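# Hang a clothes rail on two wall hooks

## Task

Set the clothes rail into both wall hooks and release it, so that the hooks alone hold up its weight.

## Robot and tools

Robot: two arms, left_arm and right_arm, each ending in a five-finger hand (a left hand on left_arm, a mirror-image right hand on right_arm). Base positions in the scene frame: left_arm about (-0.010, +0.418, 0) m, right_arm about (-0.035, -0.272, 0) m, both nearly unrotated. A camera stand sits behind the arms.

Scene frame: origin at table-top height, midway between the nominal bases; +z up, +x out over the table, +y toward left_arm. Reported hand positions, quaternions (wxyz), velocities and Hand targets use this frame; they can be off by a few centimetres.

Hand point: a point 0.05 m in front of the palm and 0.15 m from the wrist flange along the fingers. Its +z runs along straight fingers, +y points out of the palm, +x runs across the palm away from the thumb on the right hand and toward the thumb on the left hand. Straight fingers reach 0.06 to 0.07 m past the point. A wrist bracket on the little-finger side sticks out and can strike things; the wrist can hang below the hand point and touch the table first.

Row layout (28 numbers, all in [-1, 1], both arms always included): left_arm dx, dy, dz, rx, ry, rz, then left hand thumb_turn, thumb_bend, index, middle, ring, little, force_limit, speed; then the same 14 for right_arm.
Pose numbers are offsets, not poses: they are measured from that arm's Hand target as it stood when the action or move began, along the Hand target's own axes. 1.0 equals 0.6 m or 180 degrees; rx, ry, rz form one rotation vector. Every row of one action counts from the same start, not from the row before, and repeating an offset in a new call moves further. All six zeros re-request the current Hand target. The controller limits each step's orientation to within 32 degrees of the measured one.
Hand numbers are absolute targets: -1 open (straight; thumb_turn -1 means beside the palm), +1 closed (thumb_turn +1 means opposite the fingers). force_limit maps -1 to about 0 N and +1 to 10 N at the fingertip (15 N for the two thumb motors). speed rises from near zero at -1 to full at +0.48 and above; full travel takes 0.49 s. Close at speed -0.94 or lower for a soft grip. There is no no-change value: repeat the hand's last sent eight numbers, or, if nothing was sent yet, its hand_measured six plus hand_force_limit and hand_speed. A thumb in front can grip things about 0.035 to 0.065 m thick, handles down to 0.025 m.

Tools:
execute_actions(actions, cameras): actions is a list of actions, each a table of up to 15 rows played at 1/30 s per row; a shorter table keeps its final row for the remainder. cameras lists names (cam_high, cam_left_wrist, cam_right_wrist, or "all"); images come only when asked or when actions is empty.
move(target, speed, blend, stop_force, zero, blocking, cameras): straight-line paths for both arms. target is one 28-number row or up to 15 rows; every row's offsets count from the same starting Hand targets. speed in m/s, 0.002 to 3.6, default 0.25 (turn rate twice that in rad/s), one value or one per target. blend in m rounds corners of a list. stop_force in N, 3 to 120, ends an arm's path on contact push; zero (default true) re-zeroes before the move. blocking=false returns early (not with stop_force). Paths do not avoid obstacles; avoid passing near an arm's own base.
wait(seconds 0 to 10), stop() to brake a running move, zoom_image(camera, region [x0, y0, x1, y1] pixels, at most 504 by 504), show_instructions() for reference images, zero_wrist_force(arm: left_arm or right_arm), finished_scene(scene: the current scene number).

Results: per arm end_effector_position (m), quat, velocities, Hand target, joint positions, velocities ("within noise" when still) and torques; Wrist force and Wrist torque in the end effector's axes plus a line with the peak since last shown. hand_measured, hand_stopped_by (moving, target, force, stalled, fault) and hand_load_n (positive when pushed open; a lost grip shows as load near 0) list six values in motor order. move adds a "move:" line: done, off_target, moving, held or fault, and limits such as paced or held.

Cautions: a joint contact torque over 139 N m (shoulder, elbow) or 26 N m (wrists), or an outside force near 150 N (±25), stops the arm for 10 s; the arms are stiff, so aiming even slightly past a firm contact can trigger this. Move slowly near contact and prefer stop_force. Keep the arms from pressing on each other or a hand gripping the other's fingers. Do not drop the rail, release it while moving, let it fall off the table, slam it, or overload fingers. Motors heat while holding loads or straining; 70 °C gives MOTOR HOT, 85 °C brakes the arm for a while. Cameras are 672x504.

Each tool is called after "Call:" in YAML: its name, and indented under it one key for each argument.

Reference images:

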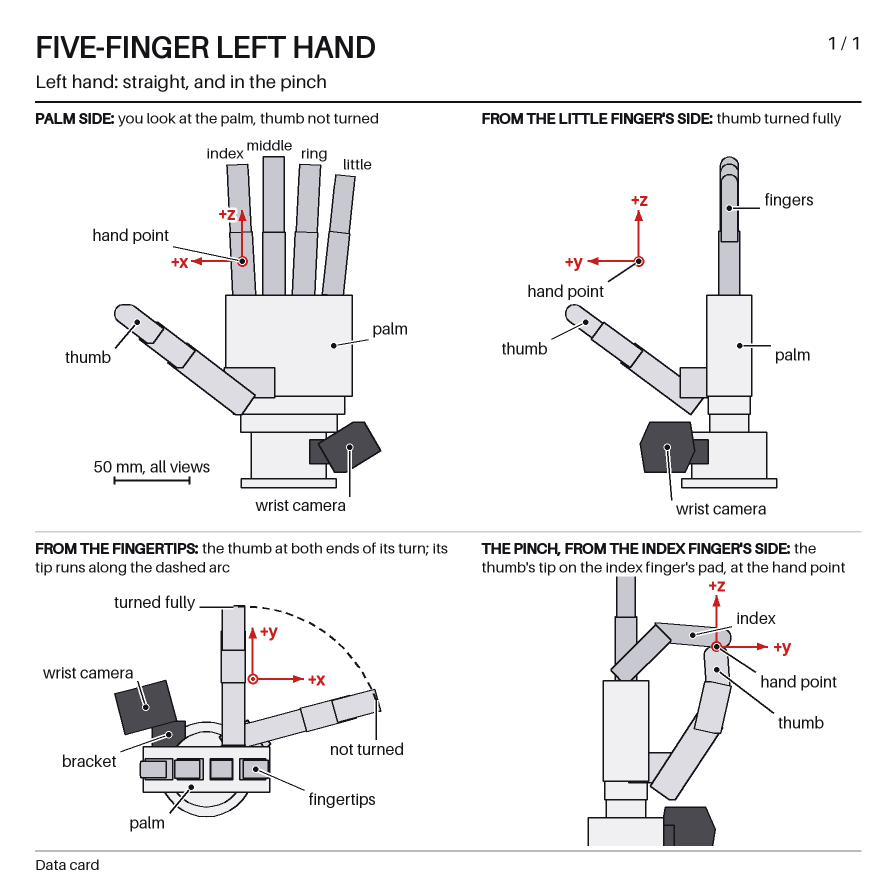

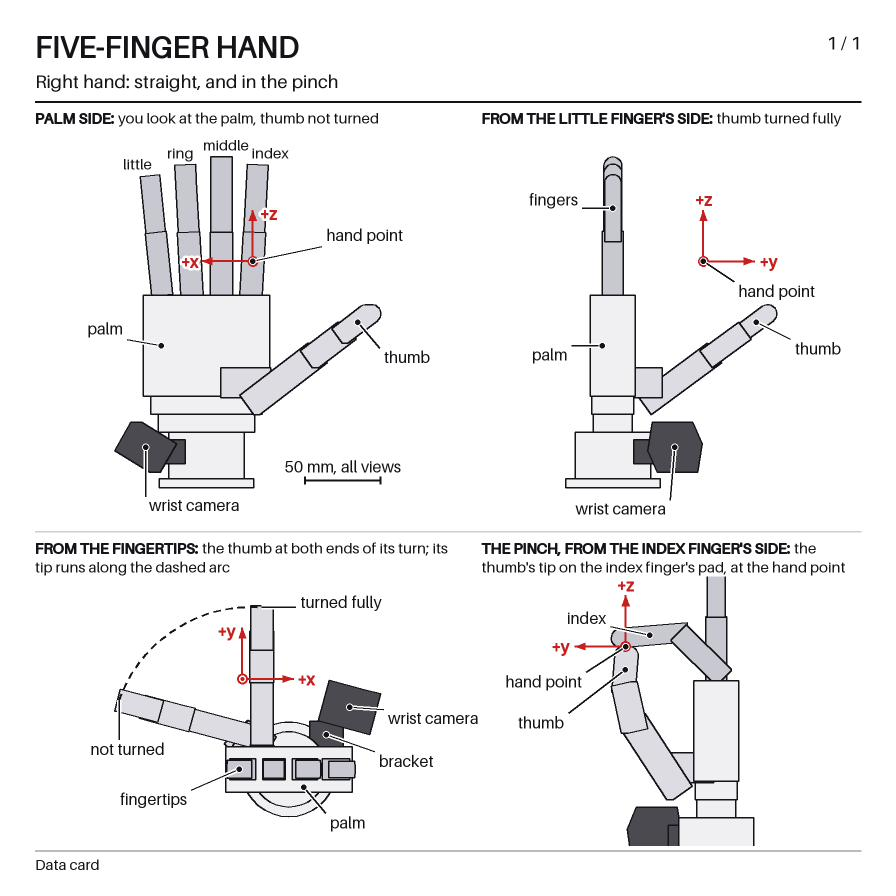

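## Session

Call:
execute_actions:
  actions: []

Call:
zoom_image:
  camera: "cam_high"
  region: [160, 130, 400, 350]

Scene clock: 0.00 s.
left_arm: end_effector_position=(+0.2068, +0.0090, +0.3614) hand_measured=(-1.000, -1.000, -1.000, -1.000, -1.000, -1.000) hand_load_n=(+0.0, +0.0, +0.0, +0.0, +0.0, +0.0) hand_stopped_by=(target, target, target, target, target, target) hand_force_limit=0.00 hand_speed=-0.80 end_effector_quat_wxyz=(-0.135, +0.697, -0.699, +0.082) | right_arm: end_effector_position=(+0.2465, -0.3717, +0.2284) hand_measured=(-1.000, -1.000, -1.000, -1.000, -1.000, -1.000) hand_load_n=(+0.0, +0.0, +0.0, +0.0, +0.0, +0.0) hand_stopped_by=(target, target, target, target, target, target) hand_force_limit=0.00 hand_speed=-0.80 end_effector_quat_wxyz=(+0.423, +0.769, -0.478, -0.040)
Joint positions: left_arm=[2.311 -1.898 -1.062 1.553 -1.844 2.363] | right_arm=[-0.173 -1.066 1.672 1.445 2.338 -3.608]
Joint velocities: within noise
Joint torques (N m): no reading
Wrist force (N): no reading
Wrist torque (N m): no reading
Wrist force, peak (N): no reading
Hand target: left_arm +0.2068, +0.0090, +0.3614; -0.135, +0.697, -0.699, +0.082 | right_arm +0.2465, -0.3717, +0.2284; +0.423, +0.769, -0.478, -0.040
camera_calibration:
cam_left_wrist: T_world_to_cam=[[0.907799, -0.287475, 0.305384, -0.296606], [-0.390557, -0.844818, 0.365714, -0.0469502], [0.152861, -0.451265, -0.879201, 0.408714], [0, 0, 0, 1]] pos_world=[0.188446, 0.0595071, 0.467091]
cam_right_wrist: T_world_to_cam=[[-0.531858, -0.330986, 0.779471, -0.173648], [-0.394498, 0.911316, 0.117793, 0.412836], [-0.749332, -0.24485, -0.615264, 0.34631], [0, 0, 0, 1]] pos_world=[0.330008, -0.348905, 0.299796]

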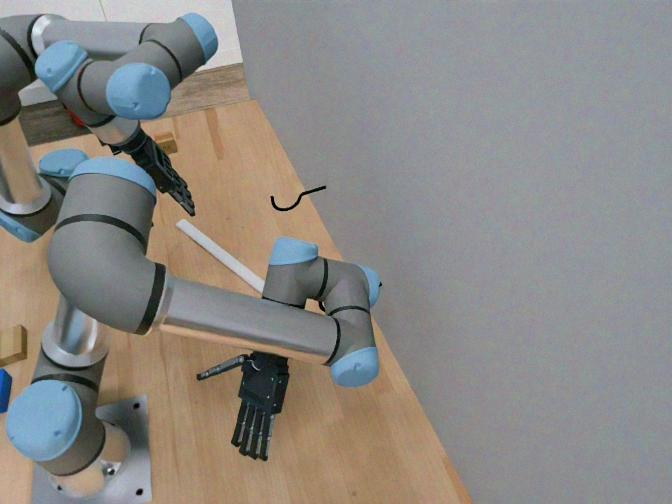

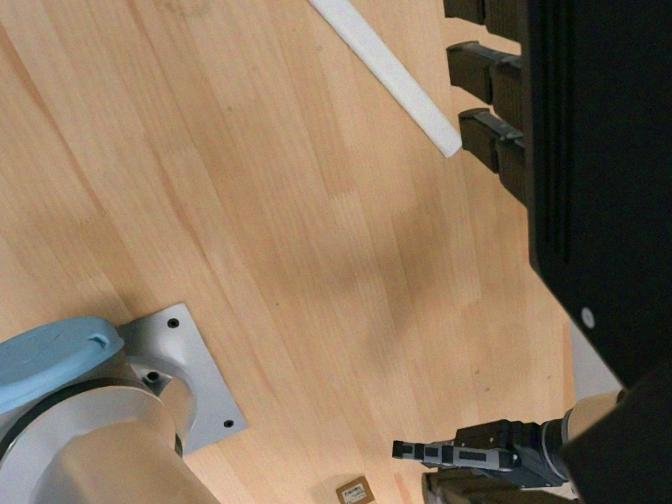

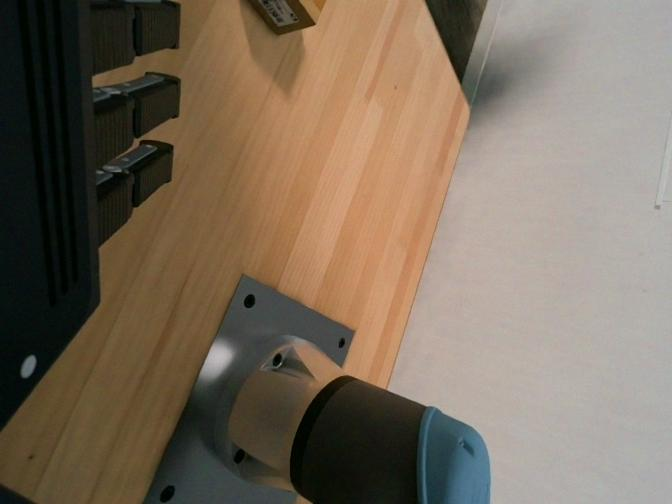

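Scaled by 2.100 from the camera's 672x504 image, which has a finer 960x720 frame.

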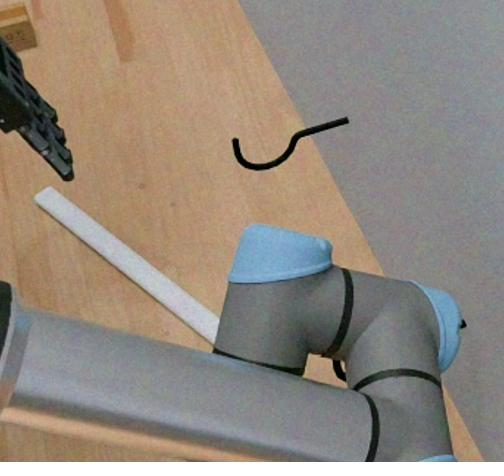

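Call:
move:
  target:
    - [-0.5338,-0.3135,0.0893,-0.0207,-0.0841,-0.2636,-1,-1,-1,-1,-1,-1,0,-0.8, 0,0,0,0,0,0,-1,-1,-1,-1,-1,-1,0,-0.8]
    - [-0.9838,-0.1482,0.072,-0.0413,-0.1682,-0.5271,-1,-1,-1,-1,-1,-1,0,-0.8, 0,0,0,0,0,0,-1,-1,-1,-1,-1,-1,0,-0.8]
  speed: 0.35
  blend: 0.08

Call:
move:
  target:
    - [0,0,0,0,0,0,-1,-1,-1,-1,-1,-1,0,-0.8, -0.0083,0.162,-0.0387,0,0,0,-1,-1,-1,-1,-1,-1,0,-0.8]
    - [0,0,0,0,0,0,-1,-1,-1,-1,-1,-1,0,-0.8, -0.071,0.063,-0.2615,0.5541,-0.1239,0.0495,-1,-1,-1,-1,-1,-1,0,-0.8]
  speed: 0.3
  blend: 0.03
  cameras: ["all"]

Scene clock: 4.37 s.
left_arm: end_effector_position=(+0.2991, +0.5995, +0.3916) hand_measured=(-1.000, -1.000, -1.000, -1.000, -1.000, -1.000) hand_load_n=(+0.0, +0.0, +0.0, +0.0, +0.0, +0.0) hand_stopped_by=(target, target, target, target, target, target) hand_force_limit=0.00 hand_speed=-0.80 end_effector_quat_wxyz=(-0.150, +0.984, +0.084, -0.051) | right_arm: end_effector_position=(+0.2465, -0.3717, +0.2284) hand_measured=(-1.000, -1.000, -1.000, -1.000, -1.000, -1.000) hand_load_n=(+0.0, +0.0, +0.0, +0.5, +0.0, +0.0) hand_stopped_by=(target, target, target, target, target, target) hand_force_limit=0.00 hand_speed=-0.80 end_effector_quat_wxyz=(+0.423, +0.769, -0.478, -0.040)
Joint positions: left_arm=[4.006 -1.638 -1.302 1.521 -1.852 2.314] | right_arm=[-0.173 -1.066 1.672 1.445 2.338 -3.608]
Joint torques (N m): left_arm=[5.11 11.91 27.7 -3.18 1.59 1.58] | right_arm=[0.37 -33.33 -15.89 2.71 0.81 -0.11]
Wrist force (N): left_arm=[0.0 0.1 -0.1] | right_arm=[-0.2 0.1 0.2]
Wrist torque (N m): left_arm=[0.10 -0.02 -0.03] | right_arm=[0.00 0.02 -0.01]
Wrist force, peak (N): left_arm=[1.0 0.8 -0.2] | right_arm=[-0.2 0.1 0.5]
Hand target: left_arm +0.2990, +0.5996, +0.3916; -0.150, +0.984, +0.084, -0.051 | right_arm +0.2465, -0.3717, +0.2284; +0.423, +0.769, -0.478, -0.040
Off the commanded pose: left_arm 0.000 m, 0 deg | right_arm 0.000 m, 0 deg.
move: done

Scene clock: 8.67 s.
left_arm: end_effector_position=(+0.2990, +0.5996, +0.3916) hand_measured=(-1.000, -1.000, -1.000, -1.000, -1.000, -1.000) hand_load_n=(+0.0, +0.0, +0.0, +0.0, +0.0, +0.0) hand_stopped_by=(target, target, target, target, target, target) hand_force_limit=0.00 hand_speed=-0.80 end_effector_quat_wxyz=(-0.150, +0.984, +0.084, -0.051) | right_arm: end_effector_position=(+0.2703, -0.2500, +0.3401) hand_measured=(-1.000, -1.000, -1.000, -1.000, -1.000, -1.000) hand_load_n=(+0.0, +0.0, +0.0, +0.0, +0.0, -0.5) hand_stopped_by=(target, target, target, target, target, target) hand_force_limit=0.00 hand_speed=-0.80 end_effector_quat_wxyz=(-0.397, +0.762, -0.453, +0.236)
Joint positions: left_arm=[4.006 -1.638 -1.302 1.521 -1.852 2.314] | right_arm=[-1.207 -1.944 2.068 1.68 0.631 -4.997]
Joint torques (N m): left_arm=[5.64 12.48 27.43 -3.34 1.48 1.63] | right_arm=[-7.51 -8.3 -8.12 5.16 -2.51 -2.49]
Wrist force (N): left_arm=[0.1 0.1 0.0] | right_arm=[0.1 1.6 -0.8]
Wrist torque (N m): left_arm=[0.10 -0.04 -0.03] | right_arm=[0.15 -0.01 0.00]
Wrist force, peak (N): left_arm=[0.4 -0.1 -0.1] | right_arm=[0.1 1.9 -0.8]
Hand target: left_arm +0.2990, +0.5996, +0.3916; -0.150, +0.984, +0.084, -0.051 | right_arm +0.2702, -0.2500, +0.3401; -0.397, +0.762, -0.453, +0.236
Off the commanded pose: left_arm 0.000 m, 0 deg | right_arm 0.000 m, 0 deg.
move: done
camera_calibration:
cam_left_wrist: T_world_to_cam=[[0.127531, 0.94344, 0.306035, -0.724794], [0.899023, -0.24028, 0.366092, -0.271307], [0.41892, 0.228444, -0.878817, 0.200443], [0, 0, 0, 1]] pos_world=[0.252375, 0.57282, 0.497288]
cam_right_wrist: T_world_to_cam=[[-0.411955, -0.489956, -0.768268, 0.246372], [-0.835274, 0.540004, 0.103502, 0.329291], [0.364156, 0.684353, -0.631705, 0.399621], [0, 0, 0, 1]] pos_world=[0.231019, -0.330588, 0.40764]

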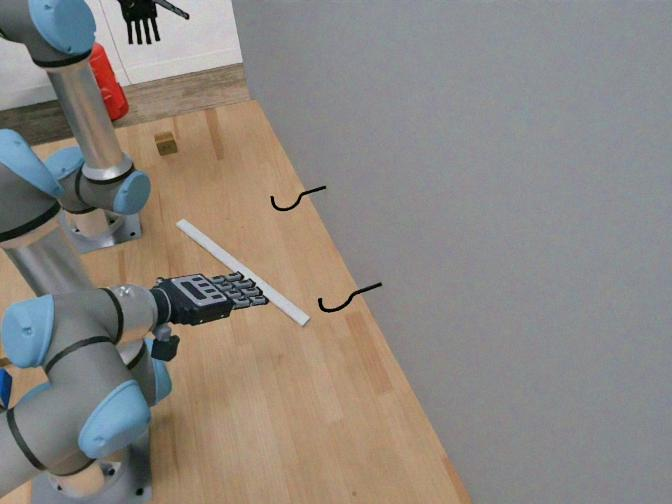

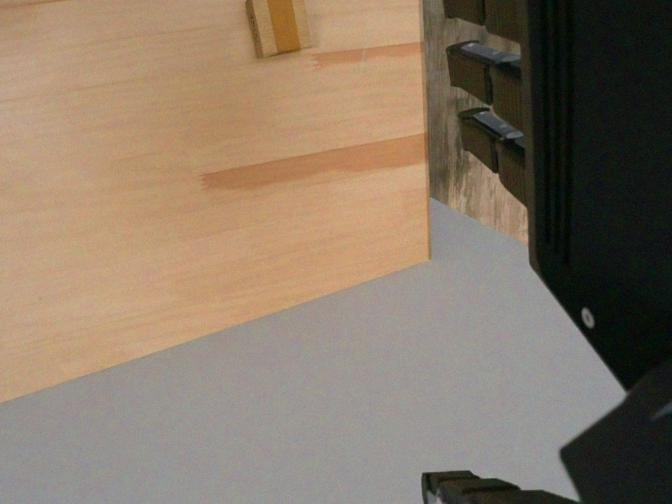

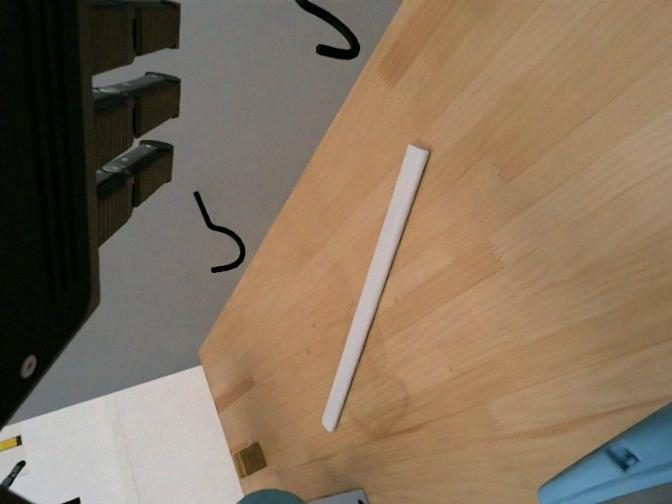

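Call:
wait:
  seconds: 0
  cameras: ["all"]

Call:
zoom_image:
  camera: "cam_high"
  region: [150, 160, 402, 349]

Call:
zoom_image:
  camera: "cam_right_wrist"
  region: [150, 0, 500, 300]

Scene clock: 9.70 s.
left_arm: end_effector_position=(+0.2990, +0.5996, +0.3916) hand_measured=(-1.000, -1.000, -1.000, -1.000, -1.000, -1.000) hand_load_n=(+0.0, +0.0, +0.0, +0.0, +0.0, +0.0) hand_stopped_by=(target, target, target, target, target, target) hand_force_limit=0.00 hand_speed=-0.80 end_effector_quat_wxyz=(-0.150, +0.984, +0.084, -0.051) | right_arm: end_effector_position=(+0.2702, -0.2500, +0.3401) hand_measured=(-1.000, -1.000, -1.000, -1.000, -1.000, -1.000) hand_load_n=(+0.0, +0.0, +0.0, +0.0, +0.0, +0.0) hand_stopped_by=(target, target, target, target, target, target) hand_force_limit=0.00 hand_speed=-0.80 end_effector_quat_wxyz=(-0.397, +0.762, -0.453, +0.236)
Joint positions: left_arm=[4.006 -1.638 -1.302 1.521 -1.852 2.314] | right_arm=[-1.207 -1.944 2.068 1.68 0.631 -4.998]
Joint torques (N m): left_arm=[6.04 12.09 28.53 -3.18 1.56 1.69] | right_arm=[-7.97 -8.16 -9.54 4.8 -2.69 -2.44]
Wrist force (N): left_arm=[0.1 0.0 0.2] | right_arm=[0.1 1.7 -0.7]
Wrist torque (N m): left_arm=[0.07 -0.03 -0.02] | right_arm=[0.16 -0.01 0.00]
Wrist force, peak (N): left_arm=[0.4 0.1 0.1] | right_arm=[0.2 1.7 -1.0]
Hand target: left_arm +0.2990, +0.5996, +0.3916; -0.150, +0.984, +0.084, -0.051 | right_arm +0.2702, -0.2500, +0.3401; -0.397, +0.762, -0.453, +0.236
Off the commanded pose: left_arm 0.000 m, 0 deg | right_arm 0.000 m, 0 deg.
camera_calibration:
cam_left_wrist: T_world_to_cam=[[0.127531, 0.94344, 0.306035, -0.724794], [0.899023, -0.24028, 0.366092, -0.271307], [0.41892, 0.228444, -0.878817, 0.200443], [0, 0, 0, 1]] pos_world=[0.252375, 0.57282, 0.497288]
cam_right_wrist: T_world_to_cam=[[-0.411814, -0.489928, -0.768362, 0.246387], [-0.835345, 0.539904, 0.103457, 0.329293], [0.364155, 0.684452, -0.631599, 0.39961], [0, 0, 0, 1]] pos_world=[0.231019, -0.330589, 0.40764]

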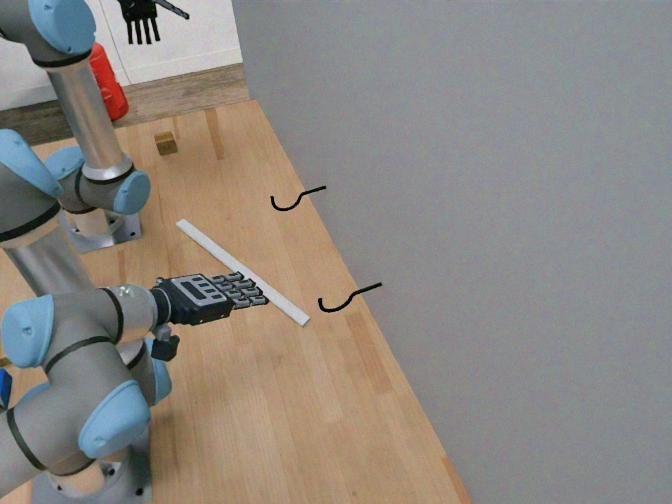

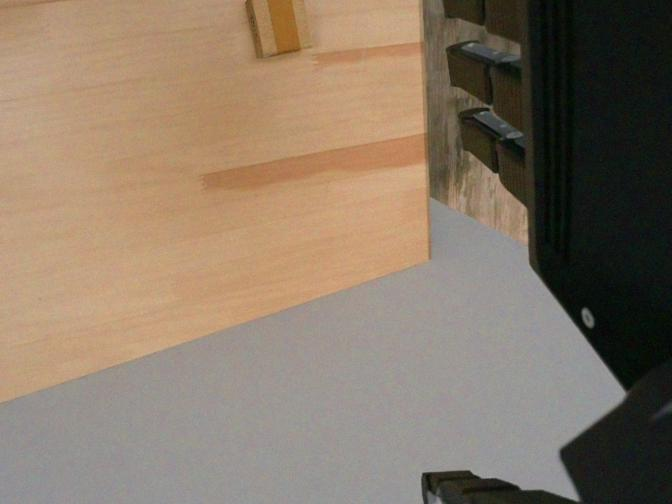

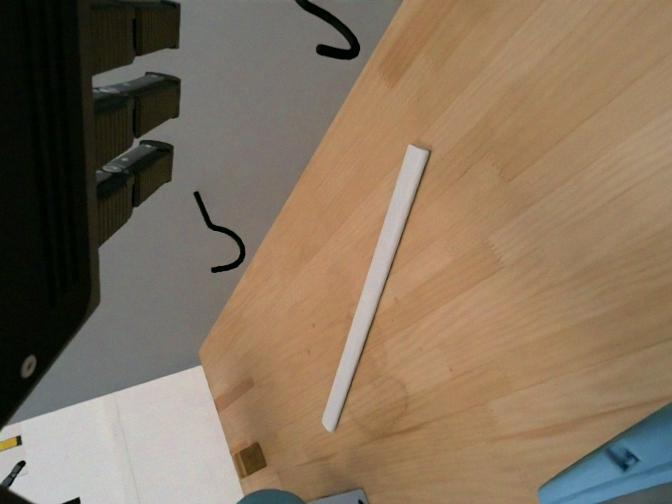

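Scaled by 2.000 from the camera's 672x504 image, which has a finer 960x720 frame.

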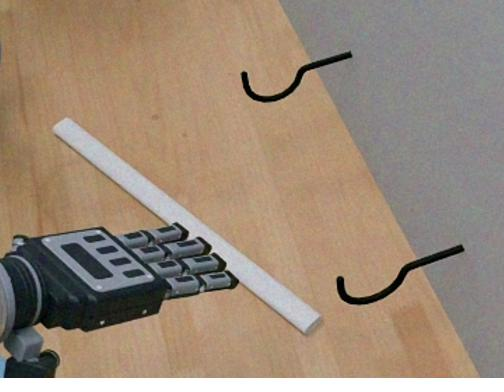

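Scaled by 1.440 from the camera's 672x504 image, which has a finer 960x720 frame.

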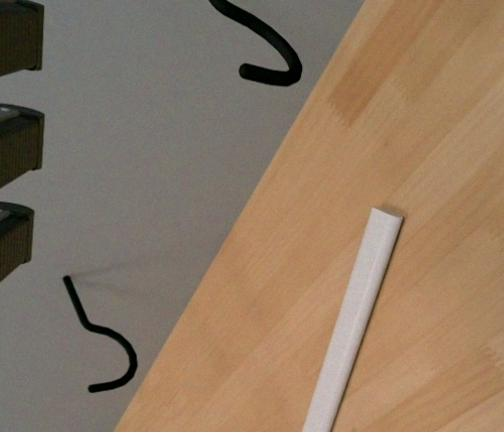

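Call:
zoom_image:
  camera: "cam_high"
  region: [165, 205, 229, 253]

Call:
zoom_image:
  camera: "cam_high"
  region: [260, 290, 324, 338]

Call:
zoom_image:
  camera: "cam_right_wrist"
  region: [300, 380, 400, 455]

Call:
zoom_image:
  camera: "cam_right_wrist"
  region: [370, 120, 470, 195]

Scaled by 7.875 from the camera's 672x504 image, which has a finer 960x720 frame.

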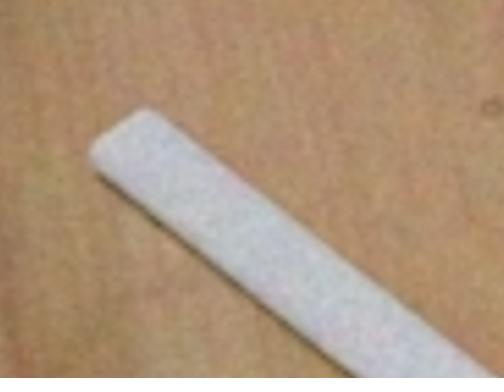

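Scaled by 7.875 from the camera's 672x504 image, which has a finer 960x720 frame.

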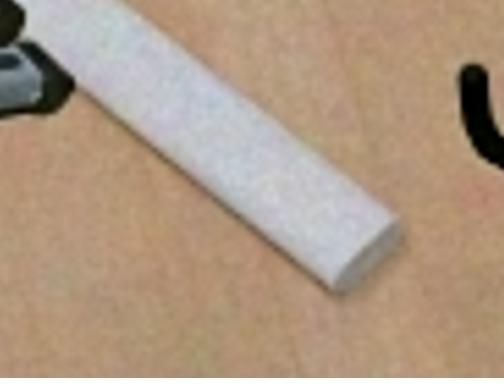

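Scaled by 5.040 from the camera's 672x504 image, which has a finer 960x720 frame.

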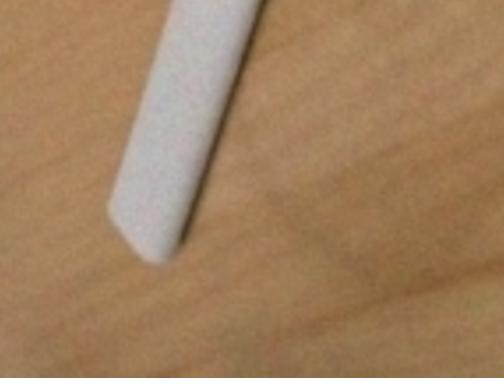

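Scaled by 5.040 from the camera's 672x504 image, which has a finer 960x720 frame.

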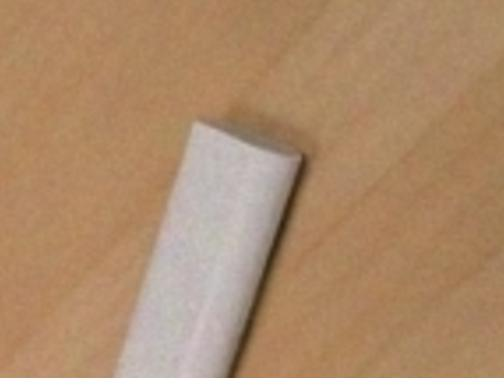

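Call:
move:
  target:
    - [0,0,0,0,0,0,-1,-1,-1,-1,-1,-1,0,-0.8,-0.4812,-0.2414,0.3444,0,0,0,1,-0.66,0.0,-0.6,0.0,0.0,-0.3,-0.4]
    - [0,0,0,0,0,0,-1,-1,-1,-1,-1,-1,0,-0.8,-0.4812,0.0316,0.5357,0,0,0,1,-0.66,0.0,-0.6,0.0,0.0,-0.3,-0.4]
  blend: [0.05,0]
  speed: 0.3
  cameras: ["all"]

Call:
zoom_image:
  camera: "cam_high"
  region: [165, 180, 333, 306]

Scene clock: 14.27 s.
left_arm: end_effector_position=(+0.2990, +0.5996, +0.3916) hand_measured=(-1.000, -1.000, -1.000, -1.000, -1.000, -1.000) hand_load_n=(+0.0, +0.0, +0.0, +0.0, -0.5, +0.0) hand_stopped_by=(target, target, target, target, target, target) hand_force_limit=0.00 hand_speed=-0.80 end_effector_quat_wxyz=(-0.150, +0.984, +0.084, -0.051) | right_arm: end_effector_position=(+0.3539, +0.1244, +0.1405) hand_measured=(+1.000, -0.660, +0.000, -0.600, +0.000, +0.000) hand_load_n=(+0.0, +0.0, +0.0, +0.0, +0.0, +0.0) hand_stopped_by=(target, target, target, target, target, target) hand_force_limit=-0.30 hand_speed=-0.40 end_effector_quat_wxyz=(-0.397, +0.762, -0.453, +0.236)
Joint positions: left_arm=[4.006 -1.638 -1.302 1.521 -1.852 2.314] | right_arm=[0.525 -1.422 1.864 0.169 1.566 -3.144]
Joint torques (N m): left_arm=[5.49 11.8 27.32 -3.2 1.51 1.48] | right_arm=[9.76 -17.26 -9.79 -1.98 1.37 1.92]
Wrist force (N): left_arm=[0.0 0.0 0.1] | right_arm=[0.1 1.9 -0.7]
Wrist torque (N m): left_arm=[0.07 -0.01 -0.03] | right_arm=[0.21 -0.01 -0.13]
Wrist force, peak (N): left_arm=[0.2 0.4 0.0] | right_arm=[0.0 2.9 0.1]
Hand target: left_arm +0.2990, +0.5996, +0.3916; -0.150, +0.984, +0.084, -0.051 | right_arm +0.3539, +0.1244, +0.1404; -0.397, +0.762, -0.453, +0.236
Off the commanded pose: left_arm 0.000 m, 0 deg | right_arm 0.000 m, 0 deg.
move: done
camera_calibration:
cam_left_wrist: T_world_to_cam=[[0.127531, 0.94344, 0.306035, -0.724794], [0.899023, -0.24028, 0.366092, -0.271307], [0.41892, 0.228444, -0.878817, 0.200443], [0, 0, 0, 1]] pos_world=[0.252375, 0.57282, 0.497288]
cam_right_wrist: T_world_to_cam=[[-0.41173, -0.489865, -0.768447, 0.310909], [-0.835386, 0.539838, 0.103463, 0.217736], [0.364154, 0.684549, -0.631494, -0.0132205], [0, 0, 0, 1]] pos_world=[0.314718, 0.0438112, 0.20804]

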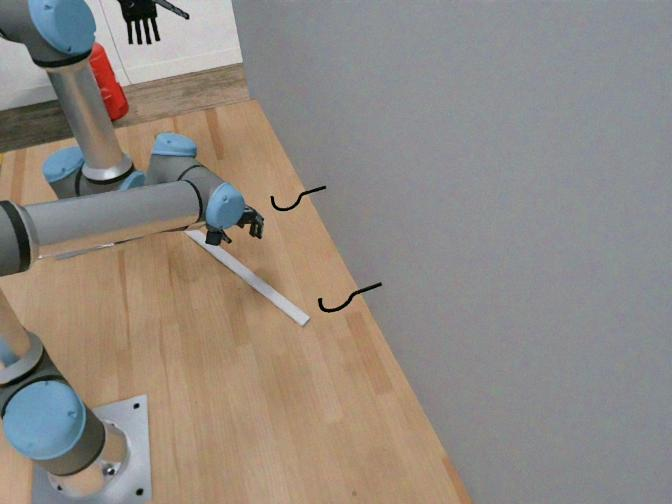

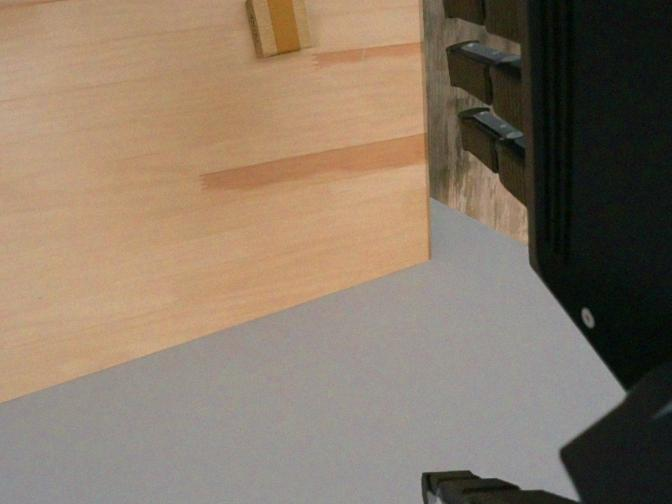

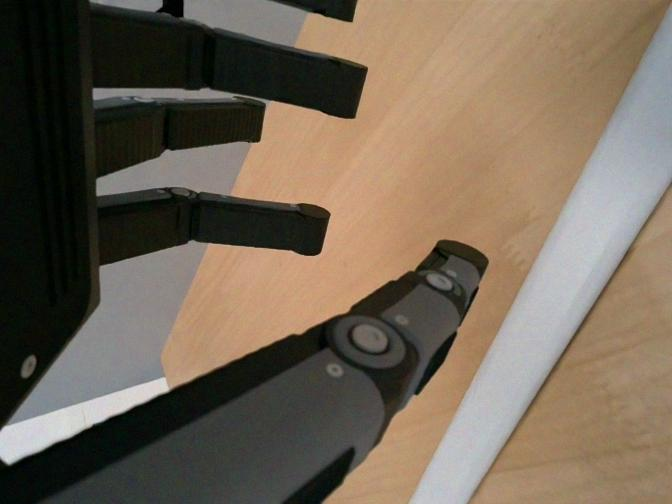

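Scaled by 3.000 from the camera's 672x504 image, which has a finer 960x720 frame.

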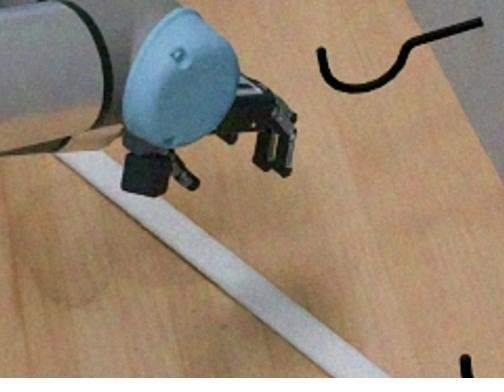

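Call:
move:
  target: [0,0,0,0,0,0,-1,-1,-1,-1,-1,-1,0,-0.8,-0.0317,0.1145,0.0558,0,0,0,1,-0.66,0.0,-0.6,0.0,0.0,-0.3,-0.4]
  speed: 0.15
  cameras: ["cam_high","cam_right_wrist"]

Call:
zoom_image:
  camera: "cam_high"
  region: [165, 200, 333, 326]

Call:
zoom_image:
  camera: "cam_high"
  region: [210, 220, 290, 280]

Scene clock: 16.57 s.
left_arm: end_effector_position=(+0.2990, +0.5996, +0.3916) hand_measured=(-1.000, -1.000, -1.000, -1.000, -1.000, -1.000) hand_load_n=(+0.0, +0.0, +0.0, +0.0, -0.5, +0.0) hand_stopped_by=(target, target, target, target, target, target) hand_force_limit=0.00 hand_speed=-0.80 end_effector_quat_wxyz=(-0.150, +0.984, +0.084, -0.051) | right_arm: end_effector_position=(+0.3343, +0.1354, +0.0650) hand_measured=(+1.000, -0.660, +0.000, -0.600, +0.000, +0.000) hand_load_n=(+0.0, +0.5, +0.0, +0.0, +0.0, +0.0) hand_stopped_by=(target, target, target, target, target, target) hand_force_limit=-0.30 hand_speed=-0.40 end_effector_quat_wxyz=(-0.397, +0.762, -0.453, +0.236)
Joint positions: left_arm=[4.006 -1.638 -1.302 1.521 -1.852 2.314] | right_arm=[0.579 -1.333 1.979 -0.034 1.61 -3.113]
Joint torques (N m): left_arm=[5.2 12.39 28.72 -3.27 1.35 1.57] | right_arm=[11.41 -17.7 -9.35 -2.11 1.23 2.11]
Wrist force (N): left_arm=[0.1 -0.1 0.0] | right_arm=[0.1 1.9 -0.5]
Wrist torque (N m): left_arm=[0.07 -0.03 -0.02] | right_arm=[0.19 -0.03 -0.12]
Wrist force, peak (N): left_arm=[0.3 0.4 -0.1] | right_arm=[0.0 2.5 -0.4]
Hand target: left_arm +0.2990, +0.5996, +0.3916; -0.150, +0.984, +0.084, -0.051 | right_arm +0.3343, +0.1354, +0.0649; -0.397, +0.762, -0.453, +0.236
Off the commanded pose: left_arm 0.000 m, 0 deg | right_arm 0.000 m, 0 deg.
move: done
camera_calibration:
cam_right_wrist: T_world_to_cam=[[-0.411799, -0.4899, -0.768388, 0.250183], [-0.835313, 0.539962, 0.103404, 0.203132], [0.364243, 0.684426, -0.631576, -0.0612637], [0, 0, 0, 1]] pos_world=[0.295019, 0.0548115, 0.13254]
Images, in order (width x height): cam_high 672x504, cam_right_wrist 672x504.

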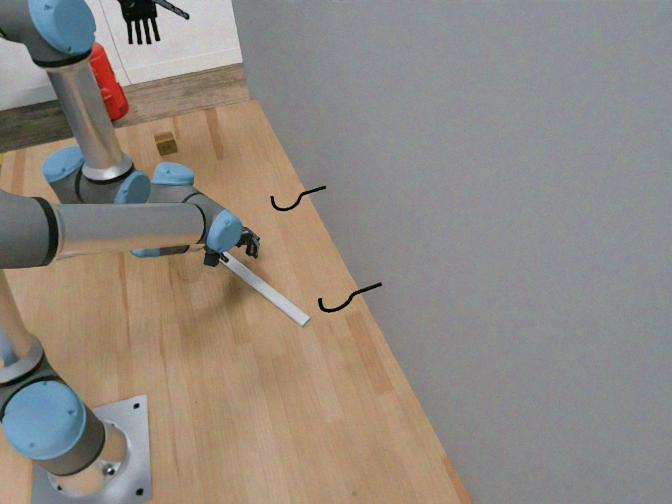

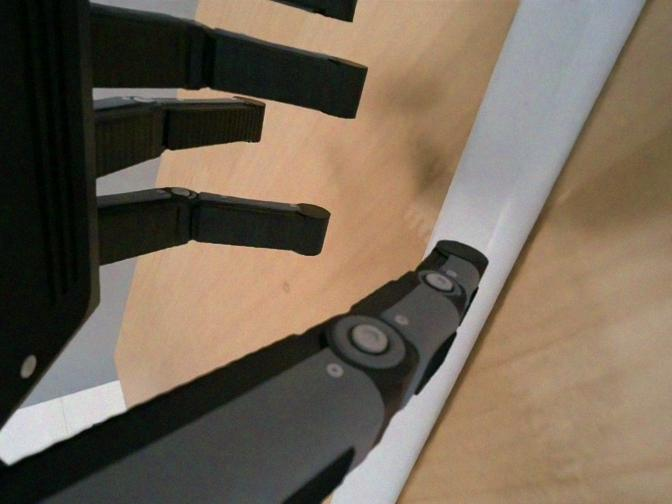

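Scaled by 3.000 from the camera's 672x504 image, which has a finer 960x720 frame.

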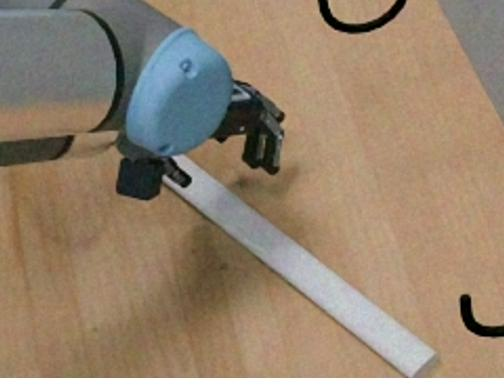

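Scaled by 6.300 from the camera's 672x504 image, which has a finer 960x720 frame.

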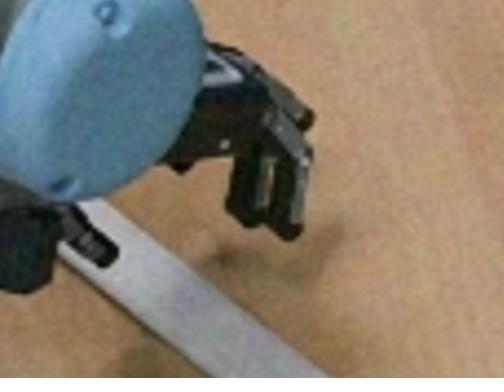

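Call:
move:
  target:
    - [0,0,0,0,0,0,-1,-1,-1,-1,-1,-1,0,-0.8,0.015,0.0560,0.0392,0,0,0,1,-0.66,0.0,-0.6,0.0,0.0,-0.3,-0.4]
    - [0,0,0,0,0,0,-1,-1,-1,-1,-1,-1,0,-0.8,0.015,0.0710,0.0497,0,0,0,1,-0.66,0.0,-0.6,0.0,0.0,-0.3,-0.4]
  speed: [0.05,0.004]
  stop_force: 3
  cameras: ["cam_high","cam_right_wrist"]

Call:
zoom_image:
  camera: "cam_high"
  region: [210, 220, 290, 280]

Call:
zoom_image:
  camera: "cam_right_wrist"
  region: [200, 100, 604, 403]

Scene clock: 21.20 s.
left_arm: end_effector_position=(+0.2990, +0.5996, +0.3916) hand_measured=(-1.000, -1.000, -1.000, -1.000, -1.000, -1.000) hand_load_n=(+0.0, +0.0, +0.0, +0.0, +0.0, +0.0) hand_stopped_by=(target, target, target, target, target, target) hand_force_limit=0.00 hand_speed=-0.80 end_effector_quat_wxyz=(-0.150, +0.984, +0.084, -0.051) | right_arm: end_effector_position=(+0.3385, +0.1275, +0.0182) hand_measured=(+1.000, -0.660, +0.000, -0.600, +0.000, +0.000) hand_load_n=(+0.0, +0.5, +0.0, +0.0, +0.0, +0.0) hand_stopped_by=(target, target, target, target, target, target) hand_force_limit=-0.30 hand_speed=-0.40 end_effector_quat_wxyz=(-0.397, +0.762, -0.453, +0.236)
Joint positions: left_arm=[4.006 -1.638 -1.302 1.521 -1.852 2.314] | right_arm=[0.554 -1.261 2.037 -0.165 1.59 -3.128]
Joint torques (N m): left_arm=[4.84 13.53 26.07 -3.13 1.43 1.54] | right_arm=[-8.39 -32.96 -25.92 2.55 -0.94 -2.51]
Wrist force (N): left_arm=[0.2 0.3 0.0] | right_arm=[-0.1 -0.7 -4.1]
Wrist torque (N m): left_arm=[0.13 -0.05 -0.02] | right_arm=[0.04 0.04 -0.03]
Wrist force, peak (N): left_arm=[0.4 0.2 0.2] | right_arm=[-0.1 -2.5 -6.4]
Hand target: left_arm +0.2990, +0.5996, +0.3916; -0.150, +0.984, +0.084, -0.051 | right_arm +0.3385, +0.1275, +0.0182; -0.397, +0.762, -0.453, +0.236 (not the last commanded pose)
Off the commanded pose: left_arm 0.000 m, 0 deg | right_arm 0.005 m, 0 deg.
move: contact (right_arm); path passed 1 of 2 targets
camera_calibration:
cam_right_wrist: T_world_to_cam=[[-0.411774, -0.489846, -0.768436, 0.212117], [-0.835317, 0.539955, 0.103414, 0.215829], [0.364264, 0.68447, -0.631516, -0.0869941], [0, 0, 0, 1]] pos_world=[0.299319, 0.0469114, 0.0857403]
Images, in order (width x height): cam_high 672x504, cam_right_wrist 672x504.

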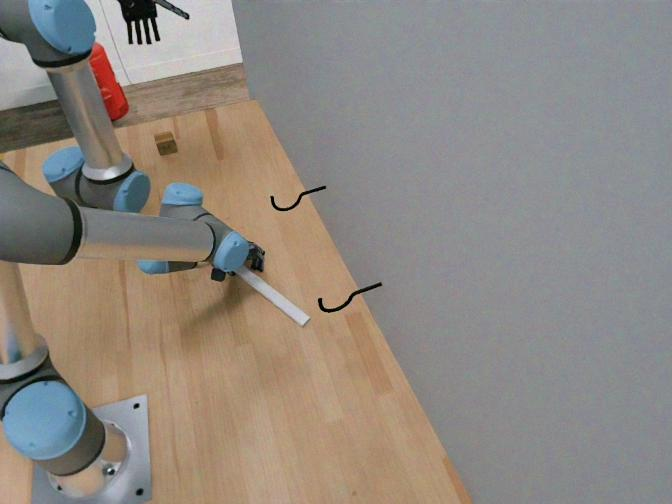

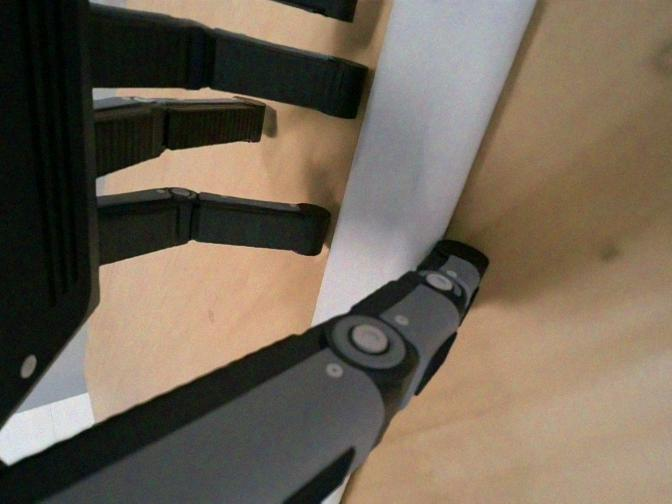

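Scaled by 6.300 from the camera's 672x504 image, which has a finer 960x720 frame.

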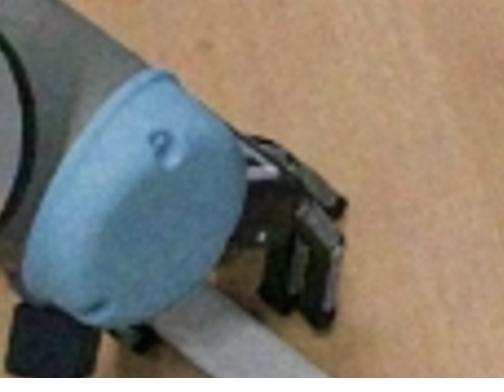

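Scaled by 1.248 from the camera's 672x504 image, which has a finer 960x720 frame.

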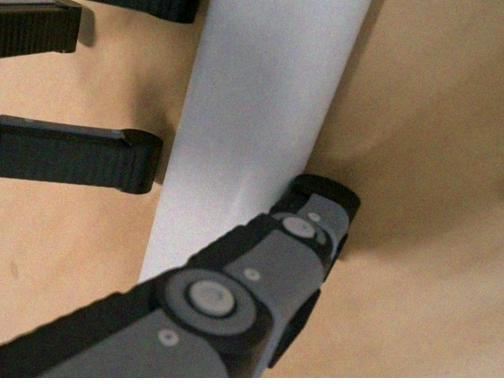

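Call:
move:
  target: [0,0,0,0,0,0,-1,-1,-1,-1,-1,-1,0,-0.8,0,-0.00095,-0.00067,0,0,0,1,-0.66,0.0,-0.6,0.0,0.0,-0.3,-0.4]
  speed: 0.01

Call:
move:
  target: [0,0,0,0,0,0,-1,-1,-1,-1,-1,-1,0,-0.8,0,0,0,0,0,0,1,-0.45,0.25,-0.6,0.25,0.0,-0.4,-0.9]
  speed: 0.01
  cameras: ["cam_right_wrist"]

Call:
wait:
  seconds: 1

Scene clock: 22.20 s.
left_arm: end_effector_position=(+0.2990, +0.5996, +0.3916) hand_measured=(-1.000, -1.000, -1.000, -1.000, -1.000, -1.000) hand_load_n=(+0.0, +0.0, +0.0, +0.5, +0.0, +0.0) hand_stopped_by=(target, target, target, target, target, target) hand_force_limit=0.00 hand_speed=-0.80 end_effector_quat_wxyz=(-0.150, +0.984, +0.084, -0.051) | right_arm: end_effector_position=(+0.3385, +0.1275, +0.0188) hand_measured=(+1.000, -0.660, +0.000, -0.600, +0.000, +0.000) hand_load_n=(+0.0, +1.0, +0.0, +0.0, +0.0, +0.0) hand_stopped_by=(target, target, target, target, target, target) hand_force_limit=-0.30 hand_speed=-0.40 end_effector_quat_wxyz=(-0.397, +0.762, -0.453, +0.236)
Joint positions: left_arm=[4.006 -1.638 -1.302 1.521 -1.852 2.314] | right_arm=[0.554 -1.262 2.036 -0.163 1.59 -3.128]
Joint torques (N m): left_arm=[6.55 11.41 26.18 -3.25 1.38 1.51] | right_arm=[-6.84 -34.02 -27.46 2.28 -1.25 -2.25]
Wrist force (N): left_arm=[0.1 -0.2 0.2] | right_arm=[-0.2 2.3 -0.9]
Wrist torque (N m): left_arm=[0.06 -0.04 -0.02] | right_arm=[0.19 0.02 0.00]
Wrist force, peak (N): left_arm=[0.4 0.2 0.0] | right_arm=[0.0 -0.7 -4.1]
Hand target: left_arm +0.2990, +0.5996, +0.3916; -0.150, +0.984, +0.084, -0.051 | right_arm +0.3385, +0.1275, +0.0189; -0.397, +0.762, -0.453, +0.236
Off the commanded pose: left_arm 0.000 m, 0 deg | right_arm 0.000 m, 0 deg.
move: done

Scene clock: 22.90 s.
left_arm: end_effector_position=(+0.2990, +0.5996, +0.3916) hand_measured=(-1.000, -1.000, -1.000, -1.000, -1.000, -1.000) hand_load_n=(+0.0, +0.0, +0.0, +0.0, +0.0, +0.0) hand_stopped_by=(target, target, target, target, target, target) hand_force_limit=0.00 hand_speed=-0.80 end_effector_quat_wxyz=(-0.150, +0.984, +0.084, -0.051) | right_arm: end_effector_position=(+0.3385, +0.1275, +0.0189) hand_measured=(+1.000, -0.606, +0.120, -0.600, +0.110, +0.000) hand_load_n=(+2.0, +6.5, +6.0, +0.0, +1.5, +0.0) hand_stopped_by=(target, force, force, target, force, target) hand_force_limit=-0.40 hand_speed=-0.90 end_effector_quat_wxyz=(-0.397, +0.762, -0.453, +0.236)
Joint positions: left_arm=[4.006 -1.638 -1.302 1.521 -1.852 2.314] | right_arm=[0.554 -1.263 2.036 -0.163 1.59 -3.128]
Joint torques (N m): left_arm=[5.23 12.35 27.11 -3.18 1.45 1.44] | right_arm=[-10.22 -35.02 -25.84 2.38 -1.11 -2.27]
Wrist force (N): left_arm=[0.3 0.0 0.0] | right_arm=[0.1 2.4 -0.6]
Wrist torque (N m): left_arm=[0.08 -0.06 -0.01] | right_arm=[0.19 0.02 0.04]
Wrist force, peak (N): left_arm=[0.3 0.1 0.0] | right_arm=[0.0 2.8 -1.0]
Hand target: left_arm +0.2990, +0.5996, +0.3916; -0.150, +0.984, +0.084, -0.051 | right_arm +0.3385, +0.1275, +0.0189; -0.397, +0.762, -0.453, +0.236
Off the commanded pose: left_arm 0.000 m, 0 deg | right_arm 0.000 m, 0 deg.
move: done
camera_calibration:
cam_right_wrist: T_world_to_cam=[[-0.411774, -0.489846, -0.768436, 0.212655], [-0.835317, 0.539955, 0.103414, 0.215757], [0.364264, 0.68447, -0.631516, -0.086552], [0, 0, 0, 1]] pos_world=[0.299319, 0.0469114, 0.0864403]
Images, in order (width x height): cam_right_wrist 672x504.

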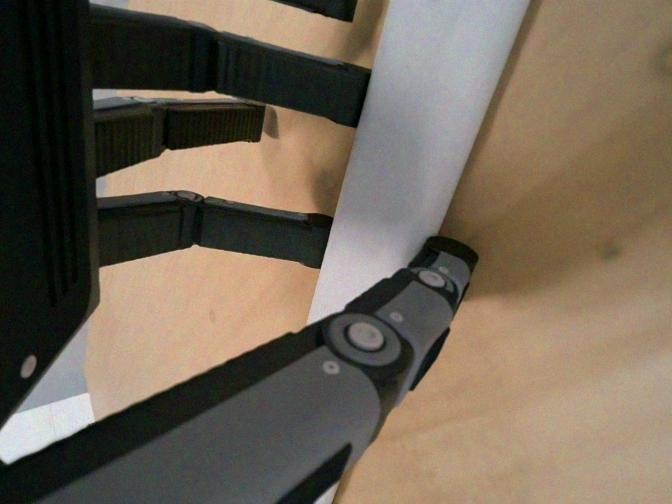

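Scene clock: 23.90 s.
left_arm: end_effector_position=(+0.2990, +0.5996, +0.3916) hand_measured=(-1.000, -1.000, -1.000, -1.000, -1.000, -1.000) hand_load_n=(+0.0, +0.0, +0.0, +0.0, +0.0, +0.0) hand_stopped_by=(target, target, target, target, target, target) hand_force_limit=0.00 hand_speed=-0.80 end_effector_quat_wxyz=(-0.150, +0.984, +0.084, -0.051) | right_arm: end_effector_position=(+0.3385, +0.1275, +0.0189) hand_measured=(+1.000, -0.606, +0.120, -0.600, +0.110, +0.000) hand_load_n=(+2.0, +6.5, +6.0, +0.0, +1.5, +0.0) hand_stopped_by=(target, force, force, target, force, target) hand_force_limit=-0.40 hand_speed=-0.90 end_effector_quat_wxyz=(-0.397, +0.762, -0.453, +0.236)
Joint positions: left_arm=[4.006 -1.638 -1.302 1.521 -1.852 2.314] | right_arm=[0.554 -1.263 2.036 -0.163 1.59 -3.128]
Joint torques (N m): left_arm=[5.57 12.48 26.75 -3.32 1.35 1.58] | right_arm=[-8.05 -33.28 -23.16 2.61 -1.08 -2.15]
Wrist force (N): left_arm=[0.1 0.2 0.1] | right_arm=[0.0 2.4 -0.4]
Wrist torque (N m): left_arm=[0.11 -0.03 -0.03] | right_arm=[0.18 0.02 0.04]
Wrist force, peak (N): left_arm=[0.3 -0.2 0.2] | right_arm=[-0.1 2.6 -0.6]
Hand target: left_arm +0.2990, +0.5996, +0.3916; -0.150, +0.984, +0.084, -0.051 | right_arm +0.3385, +0.1275, +0.0189; -0.397, +0.762, -0.453, +0.236
Off the commanded pose: left_arm 0.000 m, 0 deg | right_arm 0.000 m, 0 deg.
wait: 1.00 s; at rest by 0.17 s

Call:
move:
  target: [0,0,0,0,0,0,-1,-1,-1,-1,-1,-1,0,-0.8,0,0,0,0,0,0,1,-0.5,0.22,-0.6,0.22,0.0,0.4,-0.94]
  speed: 0.01

Call:
wait:
  seconds: 0.5

Scene clock: 24.53 s.
left_arm: end_effector_position=(+0.2990, +0.5996, +0.3916) hand_measured=(-1.000, -1.000, -1.000, -1.000, -1.000, -1.000) hand_load_n=(+0.0, +0.0, +0.0, +0.0, +0.0, +0.0) hand_stopped_by=(target, target, target, target, target, target) hand_force_limit=0.00 hand_speed=-0.80 end_effector_quat_wxyz=(-0.150, +0.984, +0.084, -0.051) | right_arm: end_effector_position=(+0.3385, +0.1275, +0.0189) hand_measured=(+1.000, -0.604, +0.124, -0.600, +0.124, +0.000) hand_load_n=(+2.5, +11.0, +5.0, +0.0, +7.5, +0.0) hand_stopped_by=(target, force, force, target, force, target) hand_force_limit=0.40 hand_speed=-0.94 end_effector_quat_wxyz=(-0.397, +0.762, -0.453, +0.236)
Joint positions: left_arm=[4.006 -1.638 -1.302 1.521 -1.852 2.314] | right_arm=[0.553 -1.263 2.036 -0.163 1.59 -3.128]
Joint torques (N m): left_arm=[6.05 12.85 26.27 -3.2 1.26 1.55] | right_arm=[-7.64 -32.83 -20.54 2.28 -1.21 -2.49]
Wrist force (N): left_arm=[0.2 0.2 0.1] | right_arm=[-0.2 1.5 -0.6]
Wrist torque (N m): left_arm=[0.11 -0.04 -0.03] | right_arm=[0.18 -0.06 -0.03]
Wrist force, peak (N): left_arm=[0.1 0.3 0.1] | right_arm=[0.0 2.5 -0.4]
Hand target: left_arm +0.2990, +0.5996, +0.3916; -0.150, +0.984, +0.084, -0.051 | right_arm +0.3385, +0.1275, +0.0189; -0.397, +0.762, -0.453, +0.236
Off the commanded pose: left_arm 0.000 m, 0 deg | right_arm 0.000 m, 0 deg.
move: done

Scene clock: 25.03 s.
left_arm: end_effector_position=(+0.2990, +0.5996, +0.3916) hand_measured=(-1.000, -1.000, -1.000, -1.000, -1.000, -1.000) hand_load_n=(+0.0, +0.0, +0.0, +0.0, +0.0, +0.0) hand_stopped_by=(target, target, target, target, target, target) hand_force_limit=0.00 hand_speed=-0.80 end_effector_quat_wxyz=(-0.150, +0.984, +0.084, -0.051) | right_arm: end_effector_position=(+0.3385, +0.1275, +0.0189) hand_measured=(+1.000, -0.604, +0.124, -0.600, +0.124, +0.000) hand_load_n=(+2.5, +11.0, +5.0, +0.0, +8.0, +0.0) hand_stopped_by=(target, force, force, target, force, target) hand_force_limit=0.40 hand_speed=-0.94 end_effector_quat_wxyz=(-0.397, +0.762, -0.453, +0.236)
Joint positions: left_arm=[4.006 -1.638 -1.302 1.521 -1.852 2.314] | right_arm=[0.553 -1.263 2.036 -0.163 1.59 -3.128]
Joint torques (N m): left_arm=[6.26 12.53 26.19 -3.2 1.33 1.53] | right_arm=[-7.31 -32.61 -21.6 2.39 -0.99 -2.04]
Wrist force (N): left_arm=[0.2 -0.1 -0.1] | right_arm=[-0.1 1.4 -0.6]
Wrist torque (N m): left_arm=[0.07 -0.05 -0.01] | right_arm=[0.17 -0.08 -0.02]
Wrist force, peak (N): left_arm=[0.5 -0.1 0.0] | right_arm=[0.0 1.7 -0.5]
Hand target: left_arm +0.2990, +0.5996, +0.3916; -0.150, +0.984, +0.084, -0.051 | right_arm +0.3385, +0.1275, +0.0189; -0.397, +0.762, -0.453, +0.236
Off the commanded pose: left_arm 0.000 m, 0 deg | right_arm 0.000 m, 0 deg.
wait: 0.50 s; at rest by 0.17 s

Call:
move:
  target: [0,0,0,0,0,0,-1,-1,-1,-1,-1,-1,0,-0.8,0,-0.0041,-0.0029,0,0,0,1,-0.5,0.22,-0.6,0.22,0.0,0.4,-0.94]
  speed: 0.01
  cameras: ["cam_high"]

Call:
zoom_image:
  camera: "cam_high"
  region: [165, 200, 333, 326]

Scene clock: 25.90 s.
left_arm: end_effector_position=(+0.2990, +0.5996, +0.3916) hand_measured=(-1.000, -1.000, -1.000, -1.000, -1.000, -1.000) hand_load_n=(+0.0, +0.0, +0.0, +0.0, +0.0, +0.0) hand_stopped_by=(target, target, target, target, target, target) hand_force_limit=0.00 hand_speed=-0.80 end_effector_quat_wxyz=(-0.150, +0.984, +0.084, -0.051) | right_arm: end_effector_position=(+0.3385, +0.1275, +0.0218) hand_measured=(+1.000, -0.604, +0.124, -0.600, +0.124, +0.000) hand_load_n=(+3.5, +11.5, +6.5, +0.0, +5.0, +0.0) hand_stopped_by=(target, force, force, target, force, target) hand_force_limit=0.40 hand_speed=-0.94 end_effector_quat_wxyz=(-0.397, +0.762, -0.453, +0.236) end_effector_velocity=(+0.000, +0.000, +0.002) end_effector_angular_velocity=(+0.000, -0.001, +0.000)
Joint positions: left_arm=[4.006 -1.638 -1.302 1.521 -1.852 2.314] | right_arm=[0.553 -1.268 2.034 -0.155 1.59 -3.128]
Joint velocities: left_arm=[within noise] | right_arm=[0 -0.002 -0.003 0.005 0 0]
Joint torques (N m): left_arm=[6.17 12.3 26.27 -3.22 1.27 1.36] | right_arm=[-8.06 -33.73 -27.49 2.55 -1.44 -2.29]
Wrist force (N): left_arm=[0.0 0.0 0.0] | right_arm=[0.0 4.0 0.8]
Wrist torque (N m): left_arm=[0.08 -0.02 -0.03] | right_arm=[0.21 -0.03 0.03]
Wrist force, peak (N): left_arm=[0.3 0.3 -0.1] | right_arm=[0.1 4.3 1.0]
Hand target: left_arm +0.2990, +0.5996, +0.3916; -0.150, +0.984, +0.084, -0.051 | right_arm +0.3385, +0.1275, +0.0219; -0.397, +0.762, -0.453, +0.236
Off the commanded pose: left_arm 0.000 m, 0 deg | right_arm 0.000 m, 0 deg.
move: done
Images, in order (width x height): cam_high 672x504.

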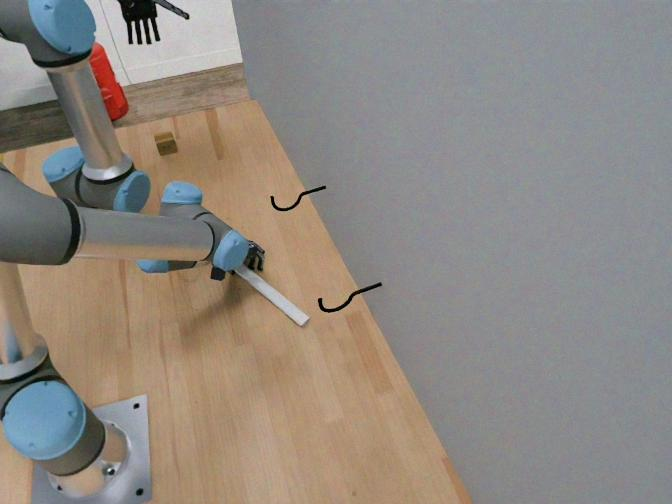

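Scaled by 3.000 from the camera's 672x504 image, which has a finer 960x720 frame.

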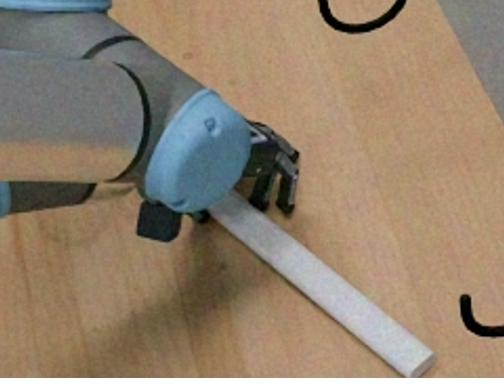

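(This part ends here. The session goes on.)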